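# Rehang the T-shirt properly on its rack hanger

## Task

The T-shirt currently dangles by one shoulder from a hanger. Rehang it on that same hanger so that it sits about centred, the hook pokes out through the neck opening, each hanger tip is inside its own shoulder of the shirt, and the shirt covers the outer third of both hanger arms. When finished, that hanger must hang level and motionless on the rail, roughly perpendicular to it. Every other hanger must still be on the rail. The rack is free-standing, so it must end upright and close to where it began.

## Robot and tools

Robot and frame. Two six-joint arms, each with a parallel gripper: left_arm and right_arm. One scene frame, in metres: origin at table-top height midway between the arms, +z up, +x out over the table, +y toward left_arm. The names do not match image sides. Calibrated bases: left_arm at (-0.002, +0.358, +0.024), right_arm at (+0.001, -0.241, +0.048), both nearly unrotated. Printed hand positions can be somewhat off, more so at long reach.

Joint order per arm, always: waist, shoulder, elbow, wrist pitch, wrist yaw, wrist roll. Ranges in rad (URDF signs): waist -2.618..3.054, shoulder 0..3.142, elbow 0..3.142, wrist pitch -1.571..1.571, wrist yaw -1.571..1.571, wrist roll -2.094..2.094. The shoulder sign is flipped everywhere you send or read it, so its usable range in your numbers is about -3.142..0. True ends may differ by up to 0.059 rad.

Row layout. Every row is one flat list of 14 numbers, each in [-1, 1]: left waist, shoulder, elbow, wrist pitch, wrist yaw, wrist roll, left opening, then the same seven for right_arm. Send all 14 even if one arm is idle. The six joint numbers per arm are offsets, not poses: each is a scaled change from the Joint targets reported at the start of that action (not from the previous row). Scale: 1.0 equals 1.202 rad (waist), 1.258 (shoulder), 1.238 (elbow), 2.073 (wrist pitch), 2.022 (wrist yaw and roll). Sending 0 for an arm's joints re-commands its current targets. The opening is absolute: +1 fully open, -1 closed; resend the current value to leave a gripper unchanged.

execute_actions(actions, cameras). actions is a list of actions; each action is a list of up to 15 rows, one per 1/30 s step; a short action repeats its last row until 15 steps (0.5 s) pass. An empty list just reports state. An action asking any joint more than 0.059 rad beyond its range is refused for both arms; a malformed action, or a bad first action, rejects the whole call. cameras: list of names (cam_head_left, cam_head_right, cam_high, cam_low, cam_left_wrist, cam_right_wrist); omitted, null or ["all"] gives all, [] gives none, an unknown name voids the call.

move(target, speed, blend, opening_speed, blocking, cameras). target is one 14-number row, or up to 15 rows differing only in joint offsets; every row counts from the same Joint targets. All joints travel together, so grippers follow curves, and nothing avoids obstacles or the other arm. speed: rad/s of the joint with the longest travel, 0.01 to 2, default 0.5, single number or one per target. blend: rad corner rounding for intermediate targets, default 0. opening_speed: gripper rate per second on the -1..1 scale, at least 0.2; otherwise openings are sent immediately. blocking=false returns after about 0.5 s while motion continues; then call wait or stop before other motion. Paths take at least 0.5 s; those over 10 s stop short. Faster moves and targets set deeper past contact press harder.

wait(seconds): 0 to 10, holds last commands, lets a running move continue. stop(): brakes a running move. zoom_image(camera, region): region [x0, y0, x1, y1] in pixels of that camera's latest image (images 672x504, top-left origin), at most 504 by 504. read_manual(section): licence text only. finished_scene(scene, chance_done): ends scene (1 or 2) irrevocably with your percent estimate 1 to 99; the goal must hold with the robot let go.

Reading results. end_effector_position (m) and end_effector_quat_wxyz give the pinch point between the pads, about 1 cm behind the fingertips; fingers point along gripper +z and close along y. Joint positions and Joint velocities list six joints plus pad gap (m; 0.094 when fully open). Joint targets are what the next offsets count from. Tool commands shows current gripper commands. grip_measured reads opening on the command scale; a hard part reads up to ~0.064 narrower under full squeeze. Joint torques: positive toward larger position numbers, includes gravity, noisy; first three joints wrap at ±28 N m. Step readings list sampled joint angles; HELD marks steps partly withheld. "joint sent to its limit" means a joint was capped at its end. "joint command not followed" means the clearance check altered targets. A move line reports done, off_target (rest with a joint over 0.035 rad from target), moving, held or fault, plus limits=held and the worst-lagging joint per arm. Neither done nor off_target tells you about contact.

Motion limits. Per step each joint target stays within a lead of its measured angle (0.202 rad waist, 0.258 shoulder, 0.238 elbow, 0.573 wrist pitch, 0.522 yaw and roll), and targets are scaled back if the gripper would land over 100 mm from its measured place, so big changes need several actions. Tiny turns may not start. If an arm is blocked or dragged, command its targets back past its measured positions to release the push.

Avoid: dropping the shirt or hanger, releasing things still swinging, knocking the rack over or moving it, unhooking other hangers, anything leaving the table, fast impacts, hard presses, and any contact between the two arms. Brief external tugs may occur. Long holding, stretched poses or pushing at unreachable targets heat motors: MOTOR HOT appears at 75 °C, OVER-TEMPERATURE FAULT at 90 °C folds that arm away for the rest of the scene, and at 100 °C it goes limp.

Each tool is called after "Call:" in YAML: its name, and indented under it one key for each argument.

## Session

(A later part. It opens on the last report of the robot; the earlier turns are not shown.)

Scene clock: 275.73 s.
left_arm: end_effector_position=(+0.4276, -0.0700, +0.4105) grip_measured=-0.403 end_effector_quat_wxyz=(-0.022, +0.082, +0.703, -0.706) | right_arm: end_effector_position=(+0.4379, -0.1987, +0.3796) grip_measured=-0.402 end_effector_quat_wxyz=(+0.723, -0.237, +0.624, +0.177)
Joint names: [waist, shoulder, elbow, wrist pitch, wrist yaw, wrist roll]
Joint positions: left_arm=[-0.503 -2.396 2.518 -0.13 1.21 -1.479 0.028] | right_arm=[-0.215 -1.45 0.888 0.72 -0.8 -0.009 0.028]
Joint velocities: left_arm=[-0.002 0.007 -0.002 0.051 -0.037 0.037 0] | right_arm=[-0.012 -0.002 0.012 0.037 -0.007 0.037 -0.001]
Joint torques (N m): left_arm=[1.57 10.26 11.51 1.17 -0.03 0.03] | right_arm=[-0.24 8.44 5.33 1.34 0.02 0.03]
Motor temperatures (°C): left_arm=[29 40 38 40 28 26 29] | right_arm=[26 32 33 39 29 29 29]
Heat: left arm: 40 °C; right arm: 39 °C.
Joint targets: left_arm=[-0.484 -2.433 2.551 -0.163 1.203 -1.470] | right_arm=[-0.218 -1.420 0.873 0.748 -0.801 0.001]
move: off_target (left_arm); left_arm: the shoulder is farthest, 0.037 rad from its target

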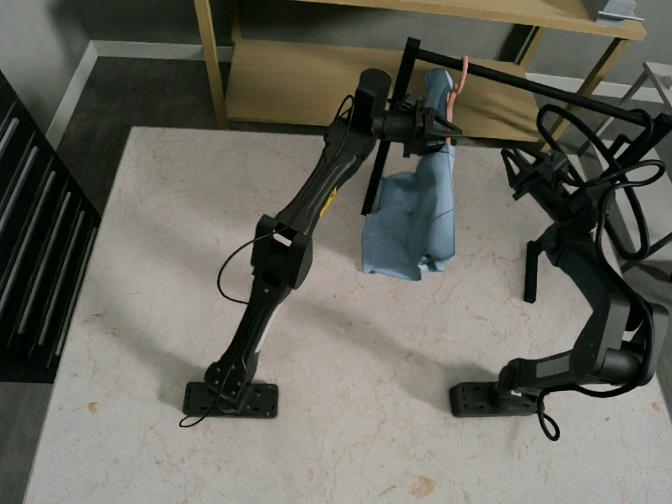

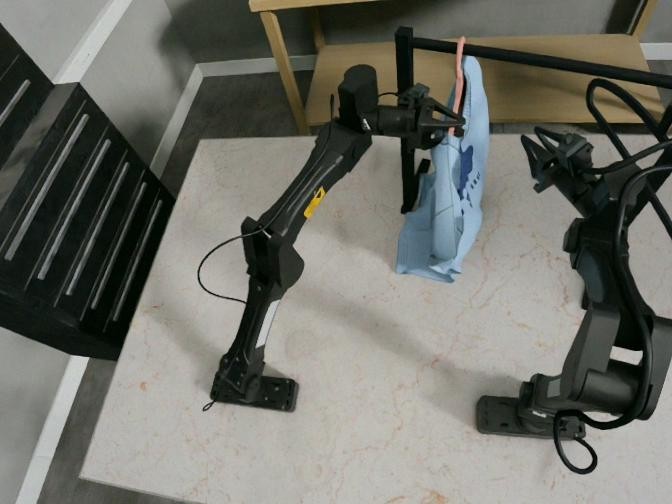

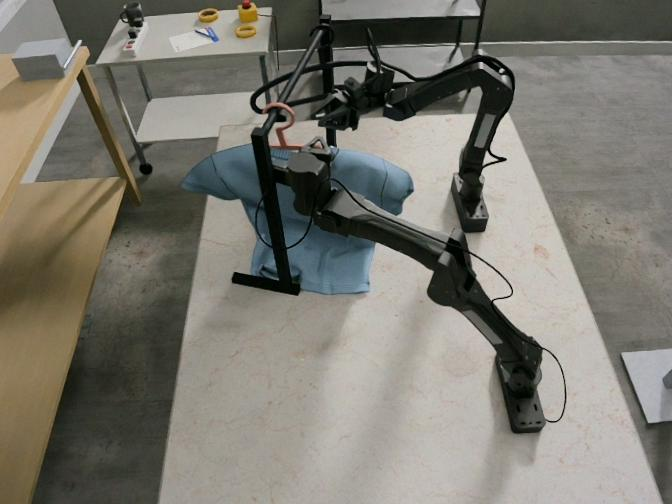

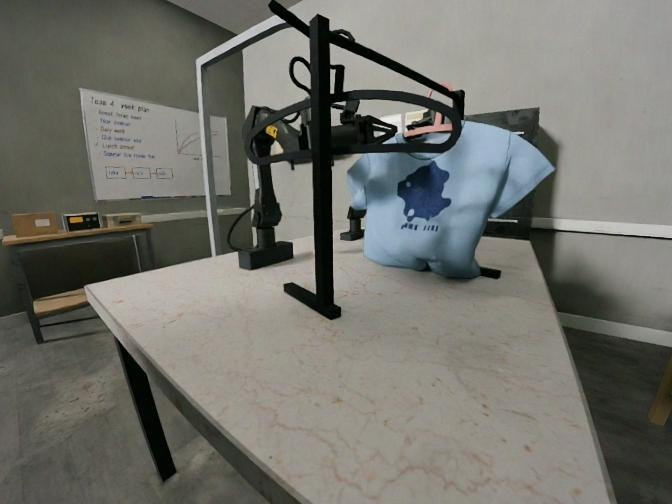

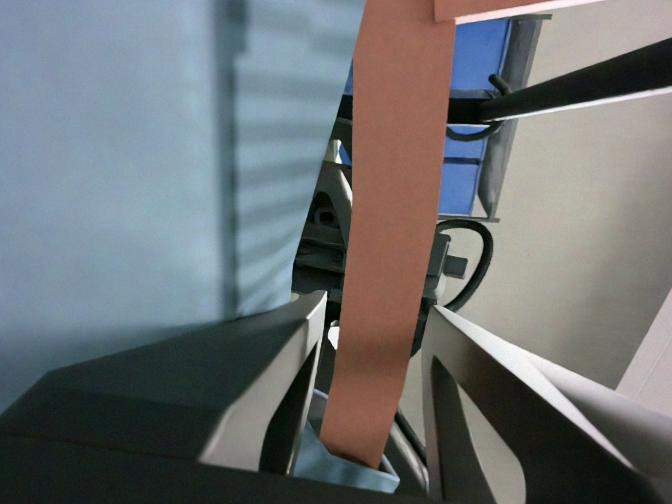

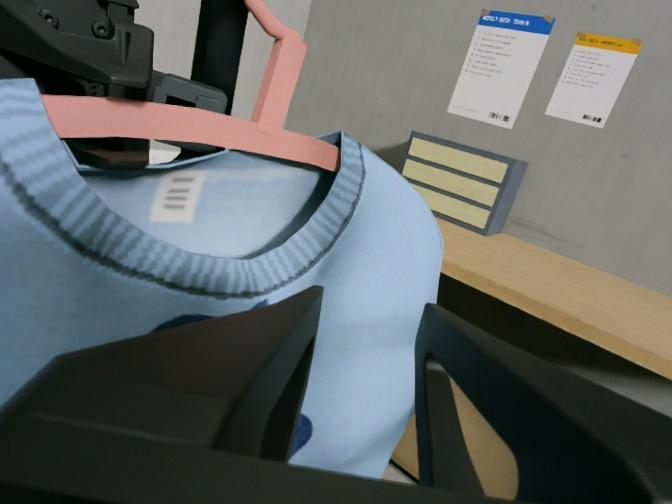

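Call:
move:
  target:
    - [0.015,0.058,-0.05,0.03,0,0,-0.4,0,0,0,0,0,0,-0.4]
    - [0.07,0.197,-0.291,0.076,0.033,0,-0.4,0,0,0,0,0,0,-0.4]
  speed: 0.15

Call:
zoom_image:
  camera: "cam_right_wrist"
  region: [0, 0, 450, 350]

Scene clock: 278.80 s.
left_arm: end_effector_position=(+0.4129, -0.0320, +0.4061) grip_measured=-0.403 end_effector_quat_wxyz=(-0.046, +0.088, +0.705, -0.702) | right_arm: end_effector_position=(+0.4379, -0.1987, +0.3796) grip_measured=-0.402 end_effector_quat_wxyz=(+0.723, -0.237, +0.624, +0.177)
Joint names: [waist, shoulder, elbow, wrist pitch, wrist yaw, wrist roll]
Joint positions: left_arm=[-0.445 -2.226 2.217 -0.026 1.31 -1.479 0.028] | right_arm=[-0.215 -1.45 0.888 0.72 -0.8 -0.009 0.028]
Joint velocities: left_arm=[-0.022 -0.002 0.007 -0.022 -0.037 -0.007 -0.001] | right_arm=[-0.007 -0.022 -0.012 0.022 -0.007 -0.022 0]
Joint torques (N m): left_arm=[3.9 15.43 6.01 1.63 -0.36 0.03] | right_arm=[-0.27 8.46 5.33 1.35 0.02 0.04]
Motor temperatures (°C): left_arm=[29 41 38 41 28 26 29] | right_arm=[26 32 33 39 29 29 29]
Heat: left arm: 41 °C; right arm: 39 °C.
Joint targets: left_arm=[-0.400 -2.185 2.191 -0.005 1.270 -1.470] | right_arm=[-0.218 -1.420 0.873 0.748 -0.801 0.001]
move: off_target (left_arm); left_arm: the waist is farthest, 0.045 rad from its target

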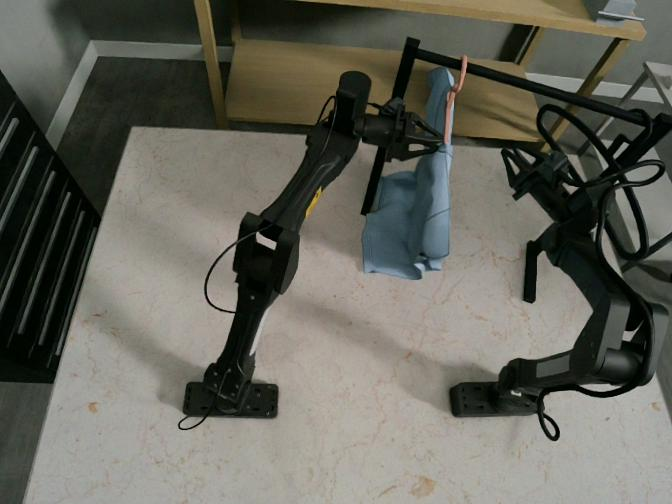

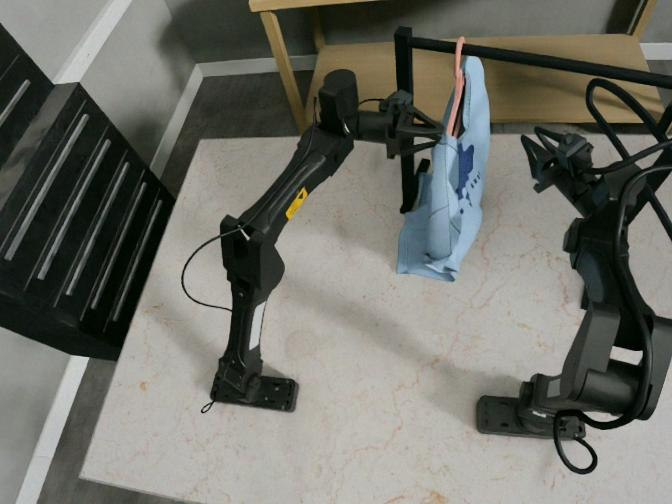

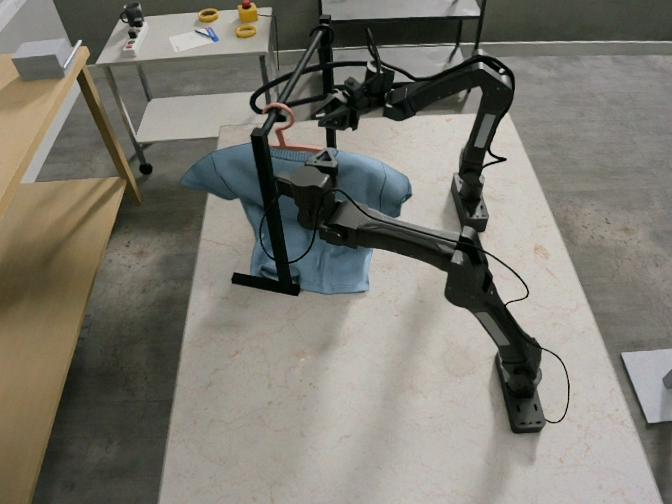

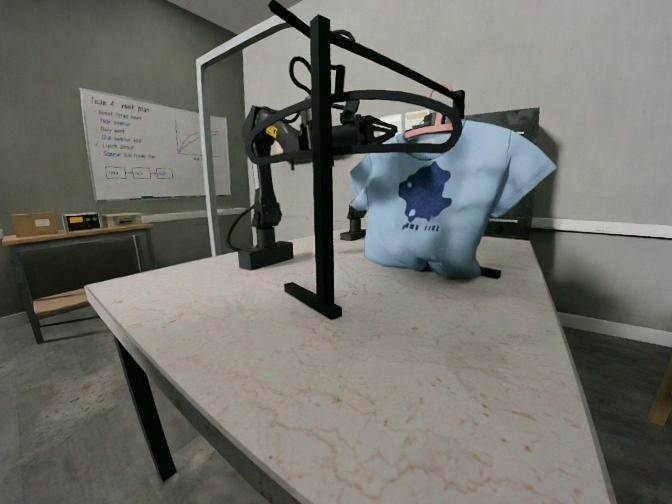

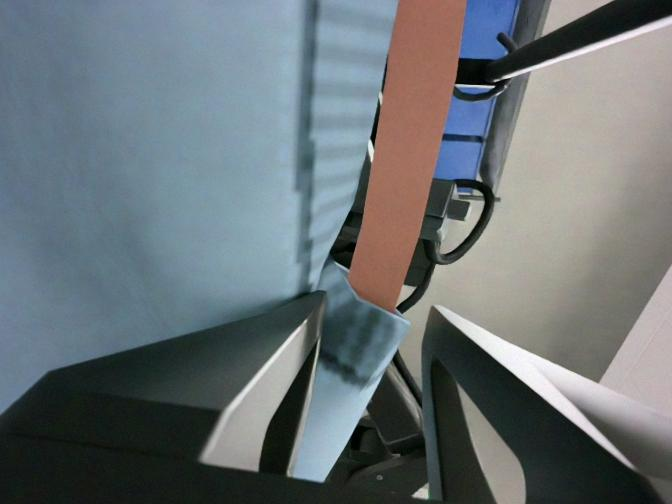

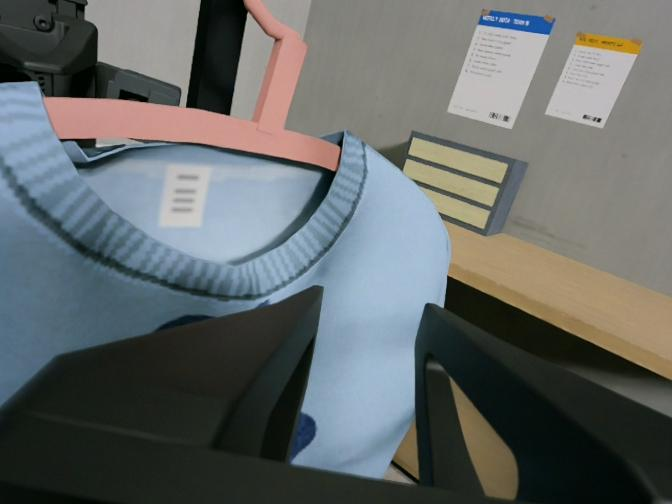

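Scaled by 1.120 from the camera's 672x504 image, which has a finer 960x720 frame.

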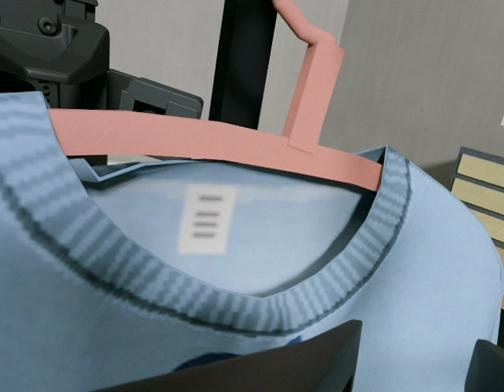

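Call:
move:
  target:
    - [0.042,0.227,-0.356,0.075,0,0,-0.4,0,0,0,0,0,0,-0.4]
    - [-0.166,0.703,-0.962,0.166,-0.4,0,-0.4,0,0,0,0,0,0,-0.4]
  speed: 0.25

Call:
wait:
  seconds: 1.5

Call:
zoom_image:
  camera: "cam_low"
  region: [315, 50, 565, 240]

Call:
zoom_image:
  camera: "cam_high"
  region: [170, 60, 470, 310]

Scene clock: 284.83 s.
left_arm: end_effector_position=(+0.3132, +0.0452, +0.3852) grip_measured=-0.403 end_effector_quat_wxyz=(+0.206, -0.141, +0.692, -0.678) | right_arm: end_effector_position=(+0.4379, -0.1987, +0.3796) grip_measured=-0.402 end_effector_quat_wxyz=(+0.723, -0.237, +0.624, +0.177)
Joint names: [waist, shoulder, elbow, wrist pitch, wrist yaw, wrist roll]
Joint positions: left_arm=[-0.596 -1.325 1.026 0.303 0.475 -1.479 0.028] | right_arm=[-0.215 -1.45 0.888 0.72 -0.8 -0.009 0.028]
Joint velocities: left_arm=[-0.002 -0.002 -0.002 -0.037 -0.022 -0.051 -0.001] | right_arm=[-0.002 0.002 -0.007 -0.007 -0.022 0.007 0]
Joint torques (N m): left_arm=[-0.59 6.9 6.95 2.24 -0.07 0.09] | right_arm=[-0.24 8.46 5.33 1.34 0.02 0.04]
Motor temperatures (°C): left_arm=[29 41 37 42 28 26 29] | right_arm=[26 32 33 39 29 29 28]
Heat: left arm: 42 °C; right arm: 39 °C.
Joint targets: left_arm=[-0.600 -1.301 1.000 0.339 0.461 -1.470] | right_arm=[-0.218 -1.420 0.873 0.748 -0.801 0.001]
move: off_target (left_arm); left_arm: the wrist pitch is farthest, 0.036 rad from its target

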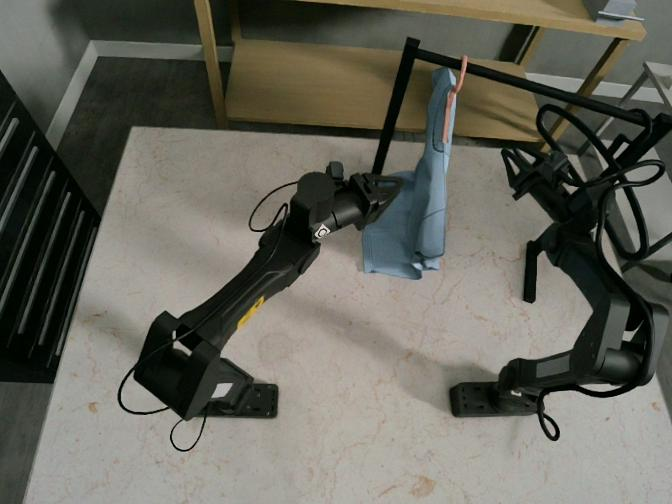

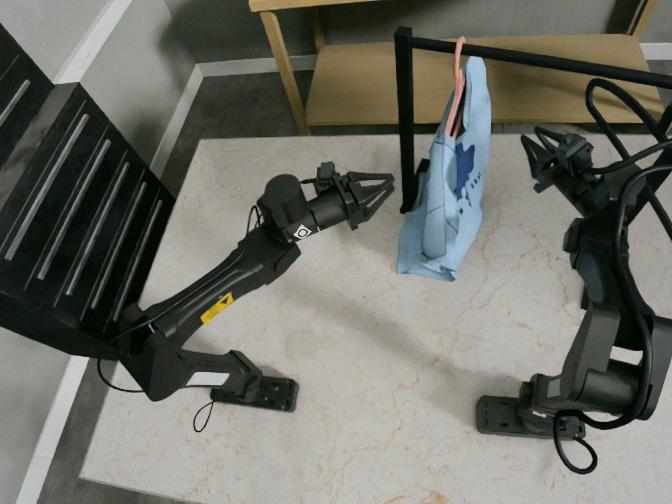

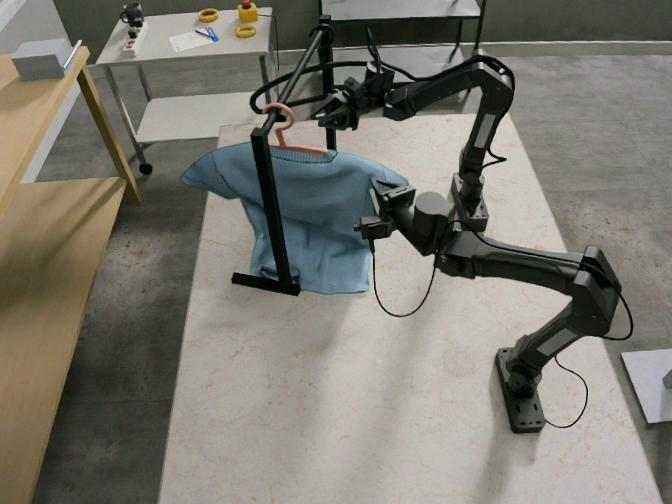

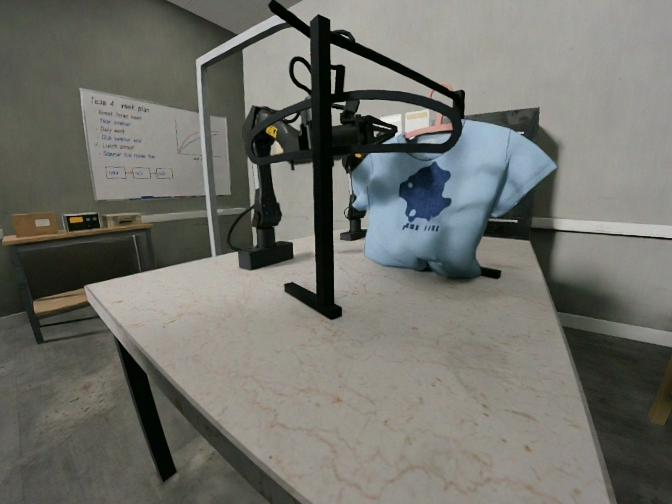

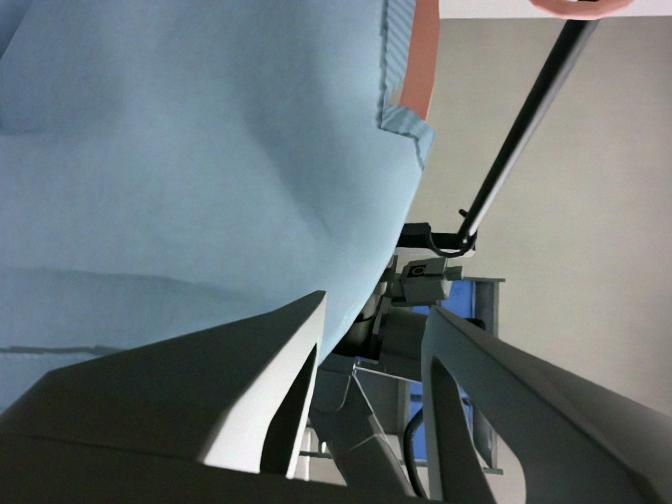

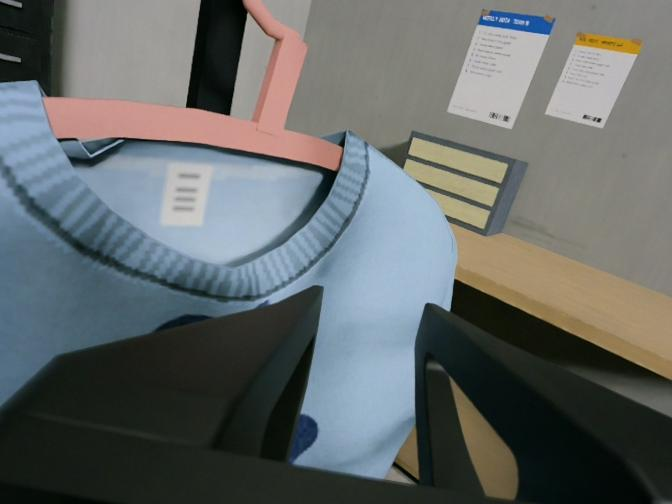

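Scene clock: 286.33 s.
left_arm: end_effector_position=(+0.3134, +0.0453, +0.3852) grip_measured=-0.403 end_effector_quat_wxyz=(+0.206, -0.141, +0.692, -0.678) | right_arm: end_effector_position=(+0.4379, -0.1987, +0.3796) grip_measured=-0.402 end_effector_quat_wxyz=(+0.723, -0.237, +0.624, +0.177)
Joint names: [waist, shoulder, elbow, wrist pitch, wrist yaw, wrist roll]
Joint positions: left_arm=[-0.596 -1.325 1.026 0.303 0.474 -1.479 0.028] | right_arm=[-0.215 -1.45 0.888 0.72 -0.8 -0.009 0.028]
Joint velocities: left_arm=[-0.012 0.002 0.012 -0.022 -0.037 -0.037 -0.001] | right_arm=[-0.007 0.017 -0.017 -0.007 -0.051 -0.022 0]
Joint torques (N m): left_arm=[-0.4 6.84 7.01 2.21 -0.12 0.09] | right_arm=[-0.23 8.46 5.33 1.35 0.02 0.04]
Motor temperatures (°C): left_arm=[29 41 37 42 28 26 29] | right_arm=[26 32 33 39 29 29 28]
Heat: left arm: 42 °C; right arm: 39 °C.
Joint targets: left_arm=[-0.600 -1.301 1.000 0.339 0.461 -1.470] | right_arm=[-0.218 -1.420 0.873 0.748 -0.801 0.001]
Tool commands: left_gripper/opening=-0.4 right_gripper/opening=-0.4
wait: 1.50 s; at rest by 0.17 s

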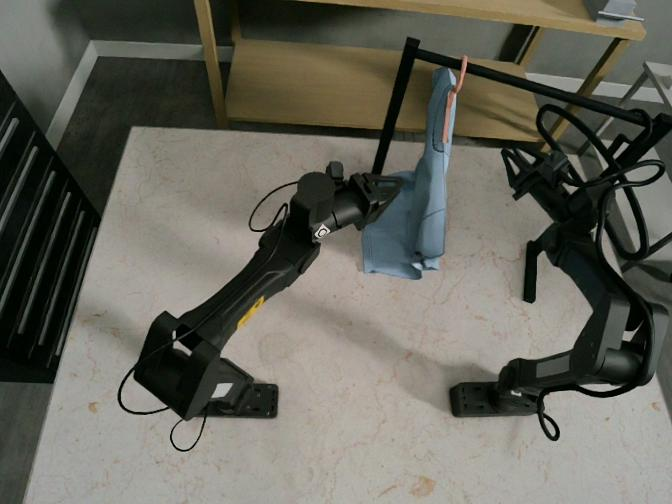

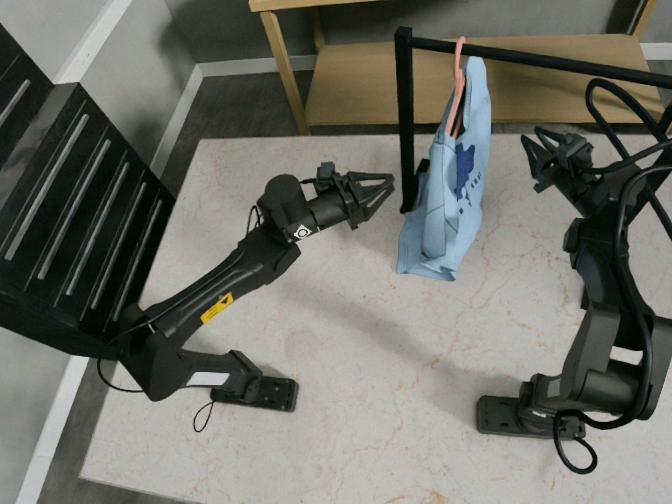

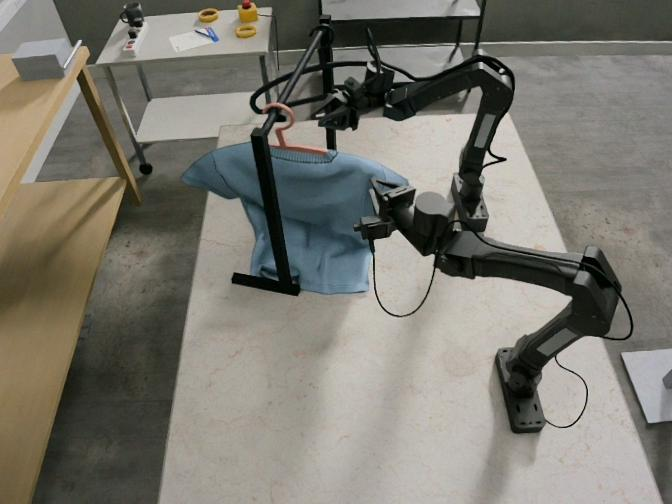

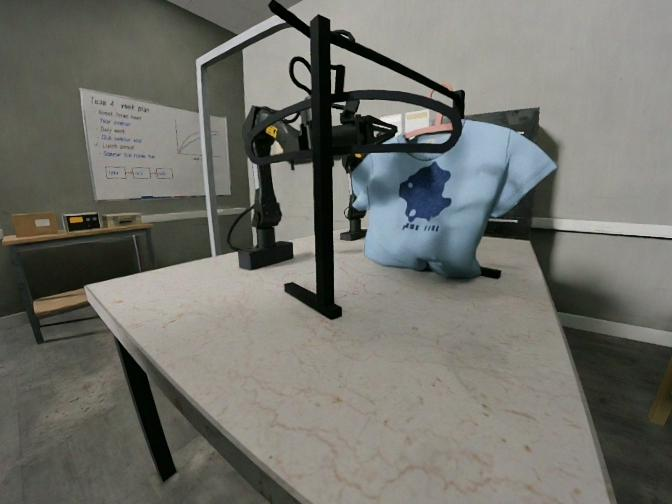

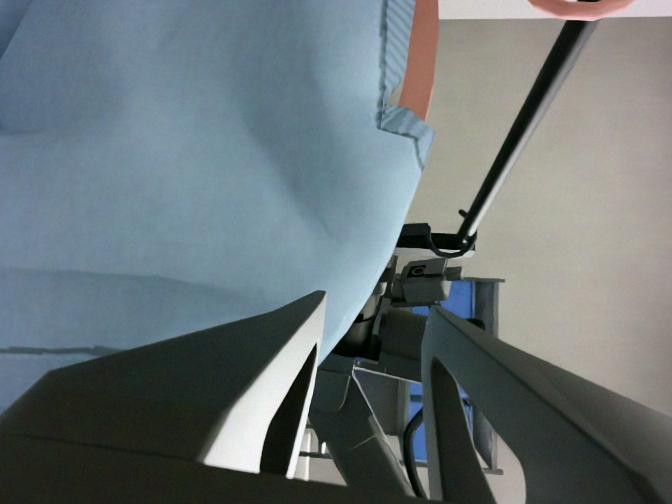

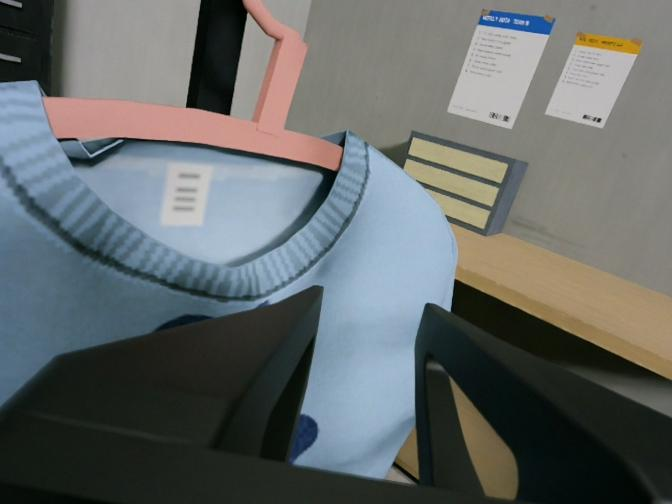

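Scaled by 2.016 from the camera's 672x504 image, which has a finer 960x720 frame.

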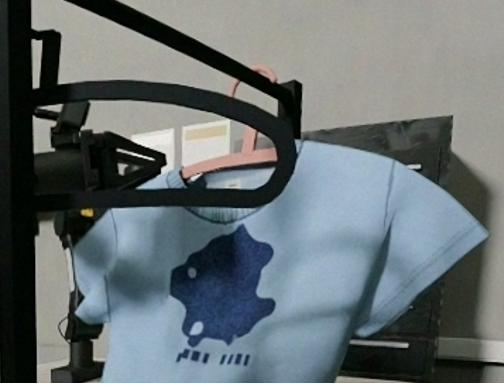

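Scaled by 1.680 from the camera's 672x504 image, which has a finer 960x720 frame.

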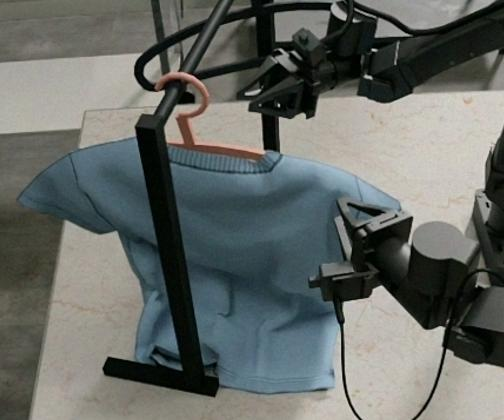

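Call:
move:
  target: [0.3,0.12,0,0,0,0,-0.4,0.0,0.3,-0.12,0,0,0,-0.4]
  speed: 0.4

Call:
wait:
  seconds: 2
  cameras: ["cam_head_left","cam_high","cam_low"]

Call:
zoom_image:
  camera: "cam_high"
  region: [170, 60, 470, 310]

Call:
zoom_image:
  camera: "cam_head_left"
  region: [340, 20, 540, 180]

Scene clock: 288.40 s.
left_arm: end_effector_position=(+0.3608, +0.1853, +0.4486) grip_measured=-0.403 end_effector_quat_wxyz=(+0.369, -0.218, +0.615, -0.661) | right_arm: end_effector_position=(+0.3402, -0.1783, +0.4548) grip_measured=-0.402 end_effector_quat_wxyz=(+0.787, -0.276, +0.535, +0.132)
Joint names: [waist, shoulder, elbow, wrist pitch, wrist yaw, wrist roll]
Joint positions: left_arm=[-0.241 -1.167 1.026 0.307 0.471 -1.479 0.028] | right_arm=[-0.215 -1.056 0.742 0.722 -0.803 -0.009 0.028]
Joint velocities: left_arm=[-0.002 0.002 0.007 -0.051 -0.037 -0.007 0] | right_arm=[-0.007 -0.007 -0.012 0.081 -0.022 -0.022 0.001]
Joint torques (N m): left_arm=[-0.02 4.67 6.76 2.08 -0.06 0.06] | right_arm=[-0.25 3.14 5.23 1.17 0.13 0.04]
Motor temperatures (°C): left_arm=[29 41 37 42 28 26 29] | right_arm=[26 32 33 39 29 29 28]
Heat: left arm: 42 °C; right arm: 39 °C.
Joint targets: left_arm=[-0.239 -1.150 1.000 0.339 0.461 -1.470] | right_arm=[-0.218 -1.043 0.724 0.748 -0.801 0.001]
move: done

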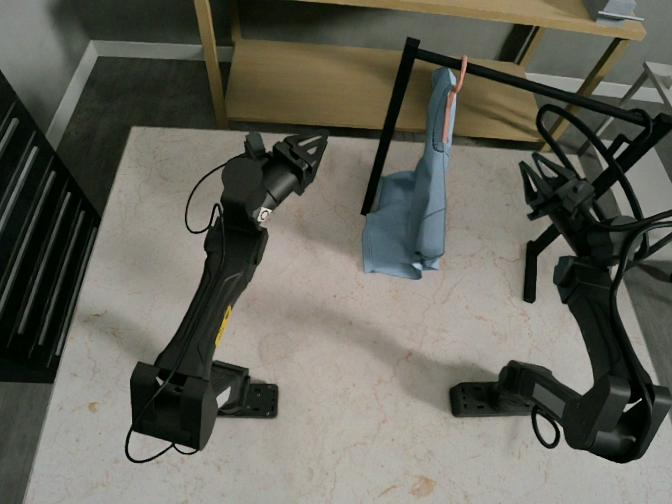

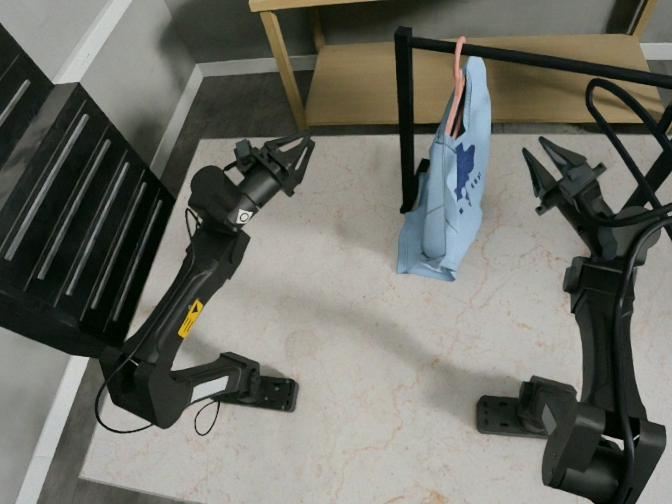

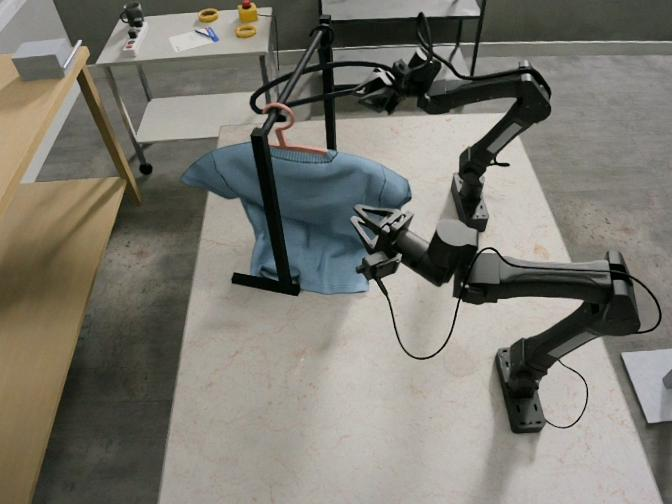

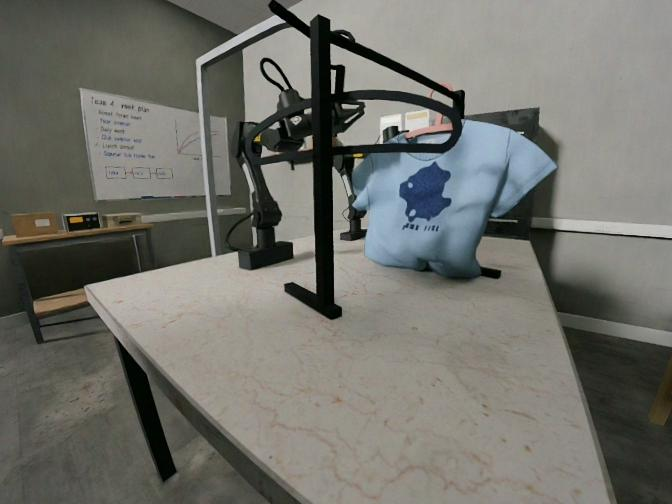

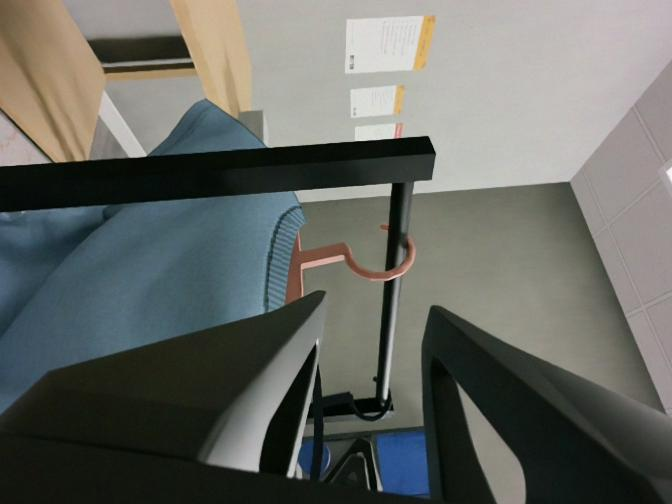

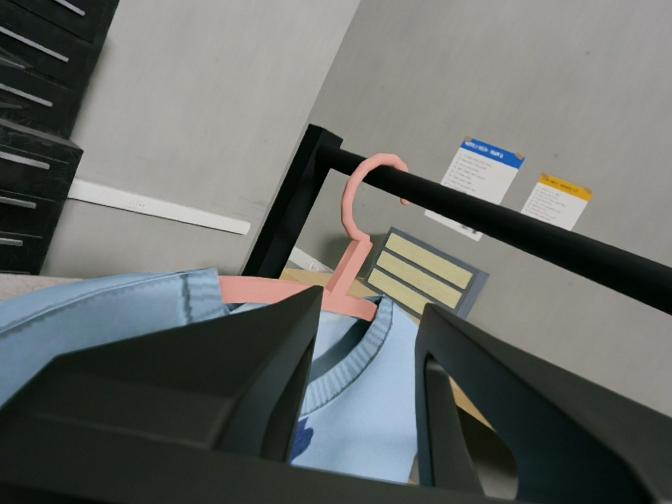

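Scene clock: 290.40 s.
left_arm: end_effector_position=(+0.3610, +0.1855, +0.4487) grip_measured=-0.403 end_effector_quat_wxyz=(+0.370, -0.219, +0.615, -0.661) | right_arm: end_effector_position=(+0.3402, -0.1783, +0.4548) grip_measured=-0.402 end_effector_quat_wxyz=(+0.787, -0.276, +0.535, +0.132)
Joint names: [waist, shoulder, elbow, wrist pitch, wrist yaw, wrist roll]
Joint positions: left_arm=[-0.241 -1.167 1.026 0.307 0.469 -1.479 0.028] | right_arm=[-0.215 -1.056 0.742 0.722 -0.803 -0.009 0.028]
Joint velocities: left_arm=[-0.007 -0.017 0.002 -0.037 0.022 -0.022 -0.001] | right_arm=[0.002 0.002 0.012 0.007 -0.007 0.037 -0.001]
Joint torques (N m): left_arm=[0.16 4.63 6.63 2.06 -0.14 0.06] | right_arm=[-0.25 3.19 5.23 1.18 0.13 0.04]
Motor temperatures (°C): left_arm=[29 41 37 43 28 26 29] | right_arm=[26 32 33 39 29 29 28]
Heat: left arm: 43 °C; right arm: 39 °C.
Joint targets: left_arm=[-0.239 -1.150 1.000 0.339 0.461 -1.470] | right_arm=[-0.218 -1.043 0.724 0.748 -0.801 0.001]
Tool commands: left_gripper/opening=-0.4 right_gripper/opening=-0.4
wait: 2.00 s; at rest by 0.17 s
Images, in order (width x height): cam_head_left 672x504, cam_high 672x504, cam_low 672x504.

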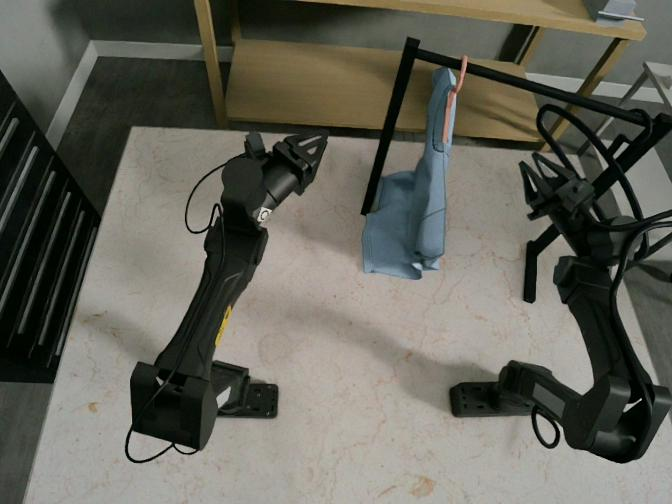

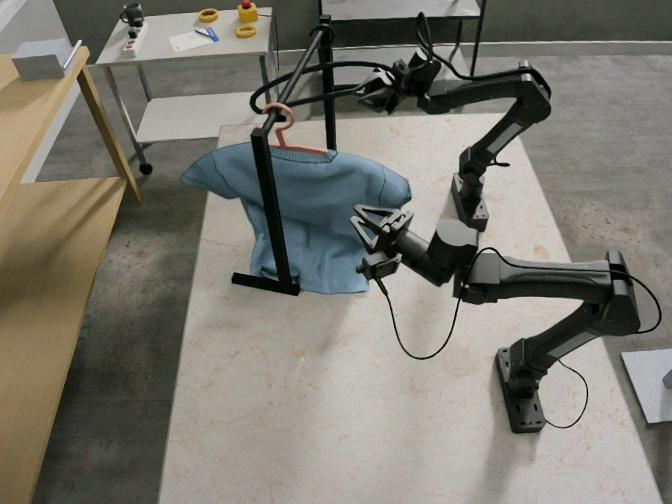

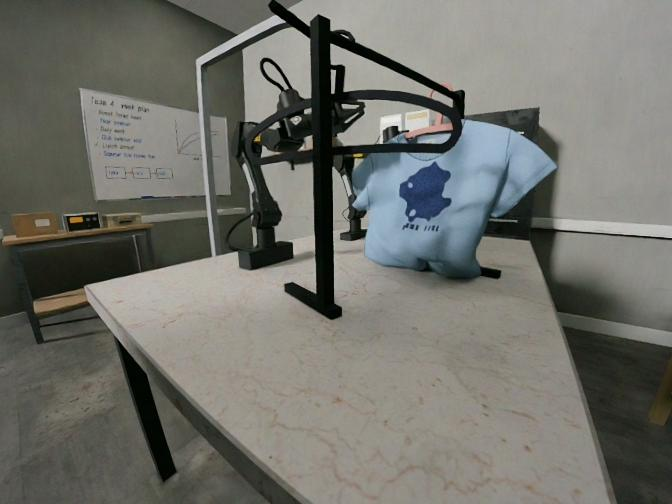

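Scaled by 1.680 from the camera's 672x504 image, which has a finer 960x720 frame.

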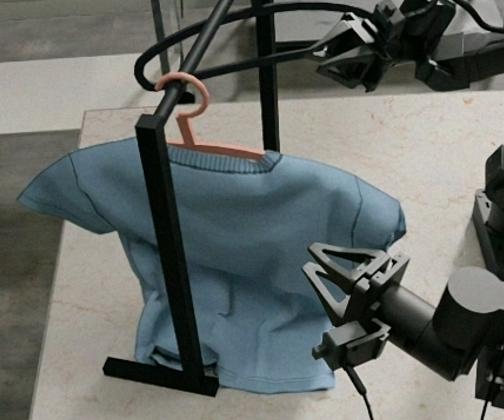

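Scaled by 2.520 from the camera's 672x504 image, which has a finer 960x720 frame.

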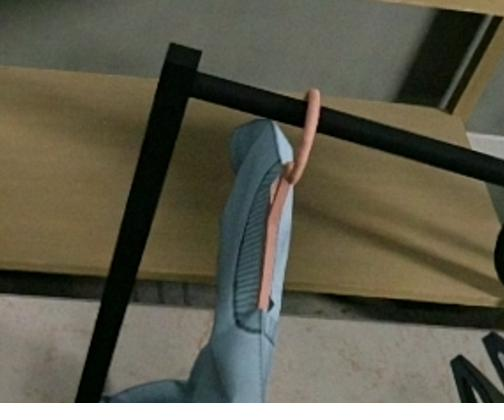

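Call:
finished_scene:
  scene: 2
  chance_done: 77

The scene is finished: the task was done.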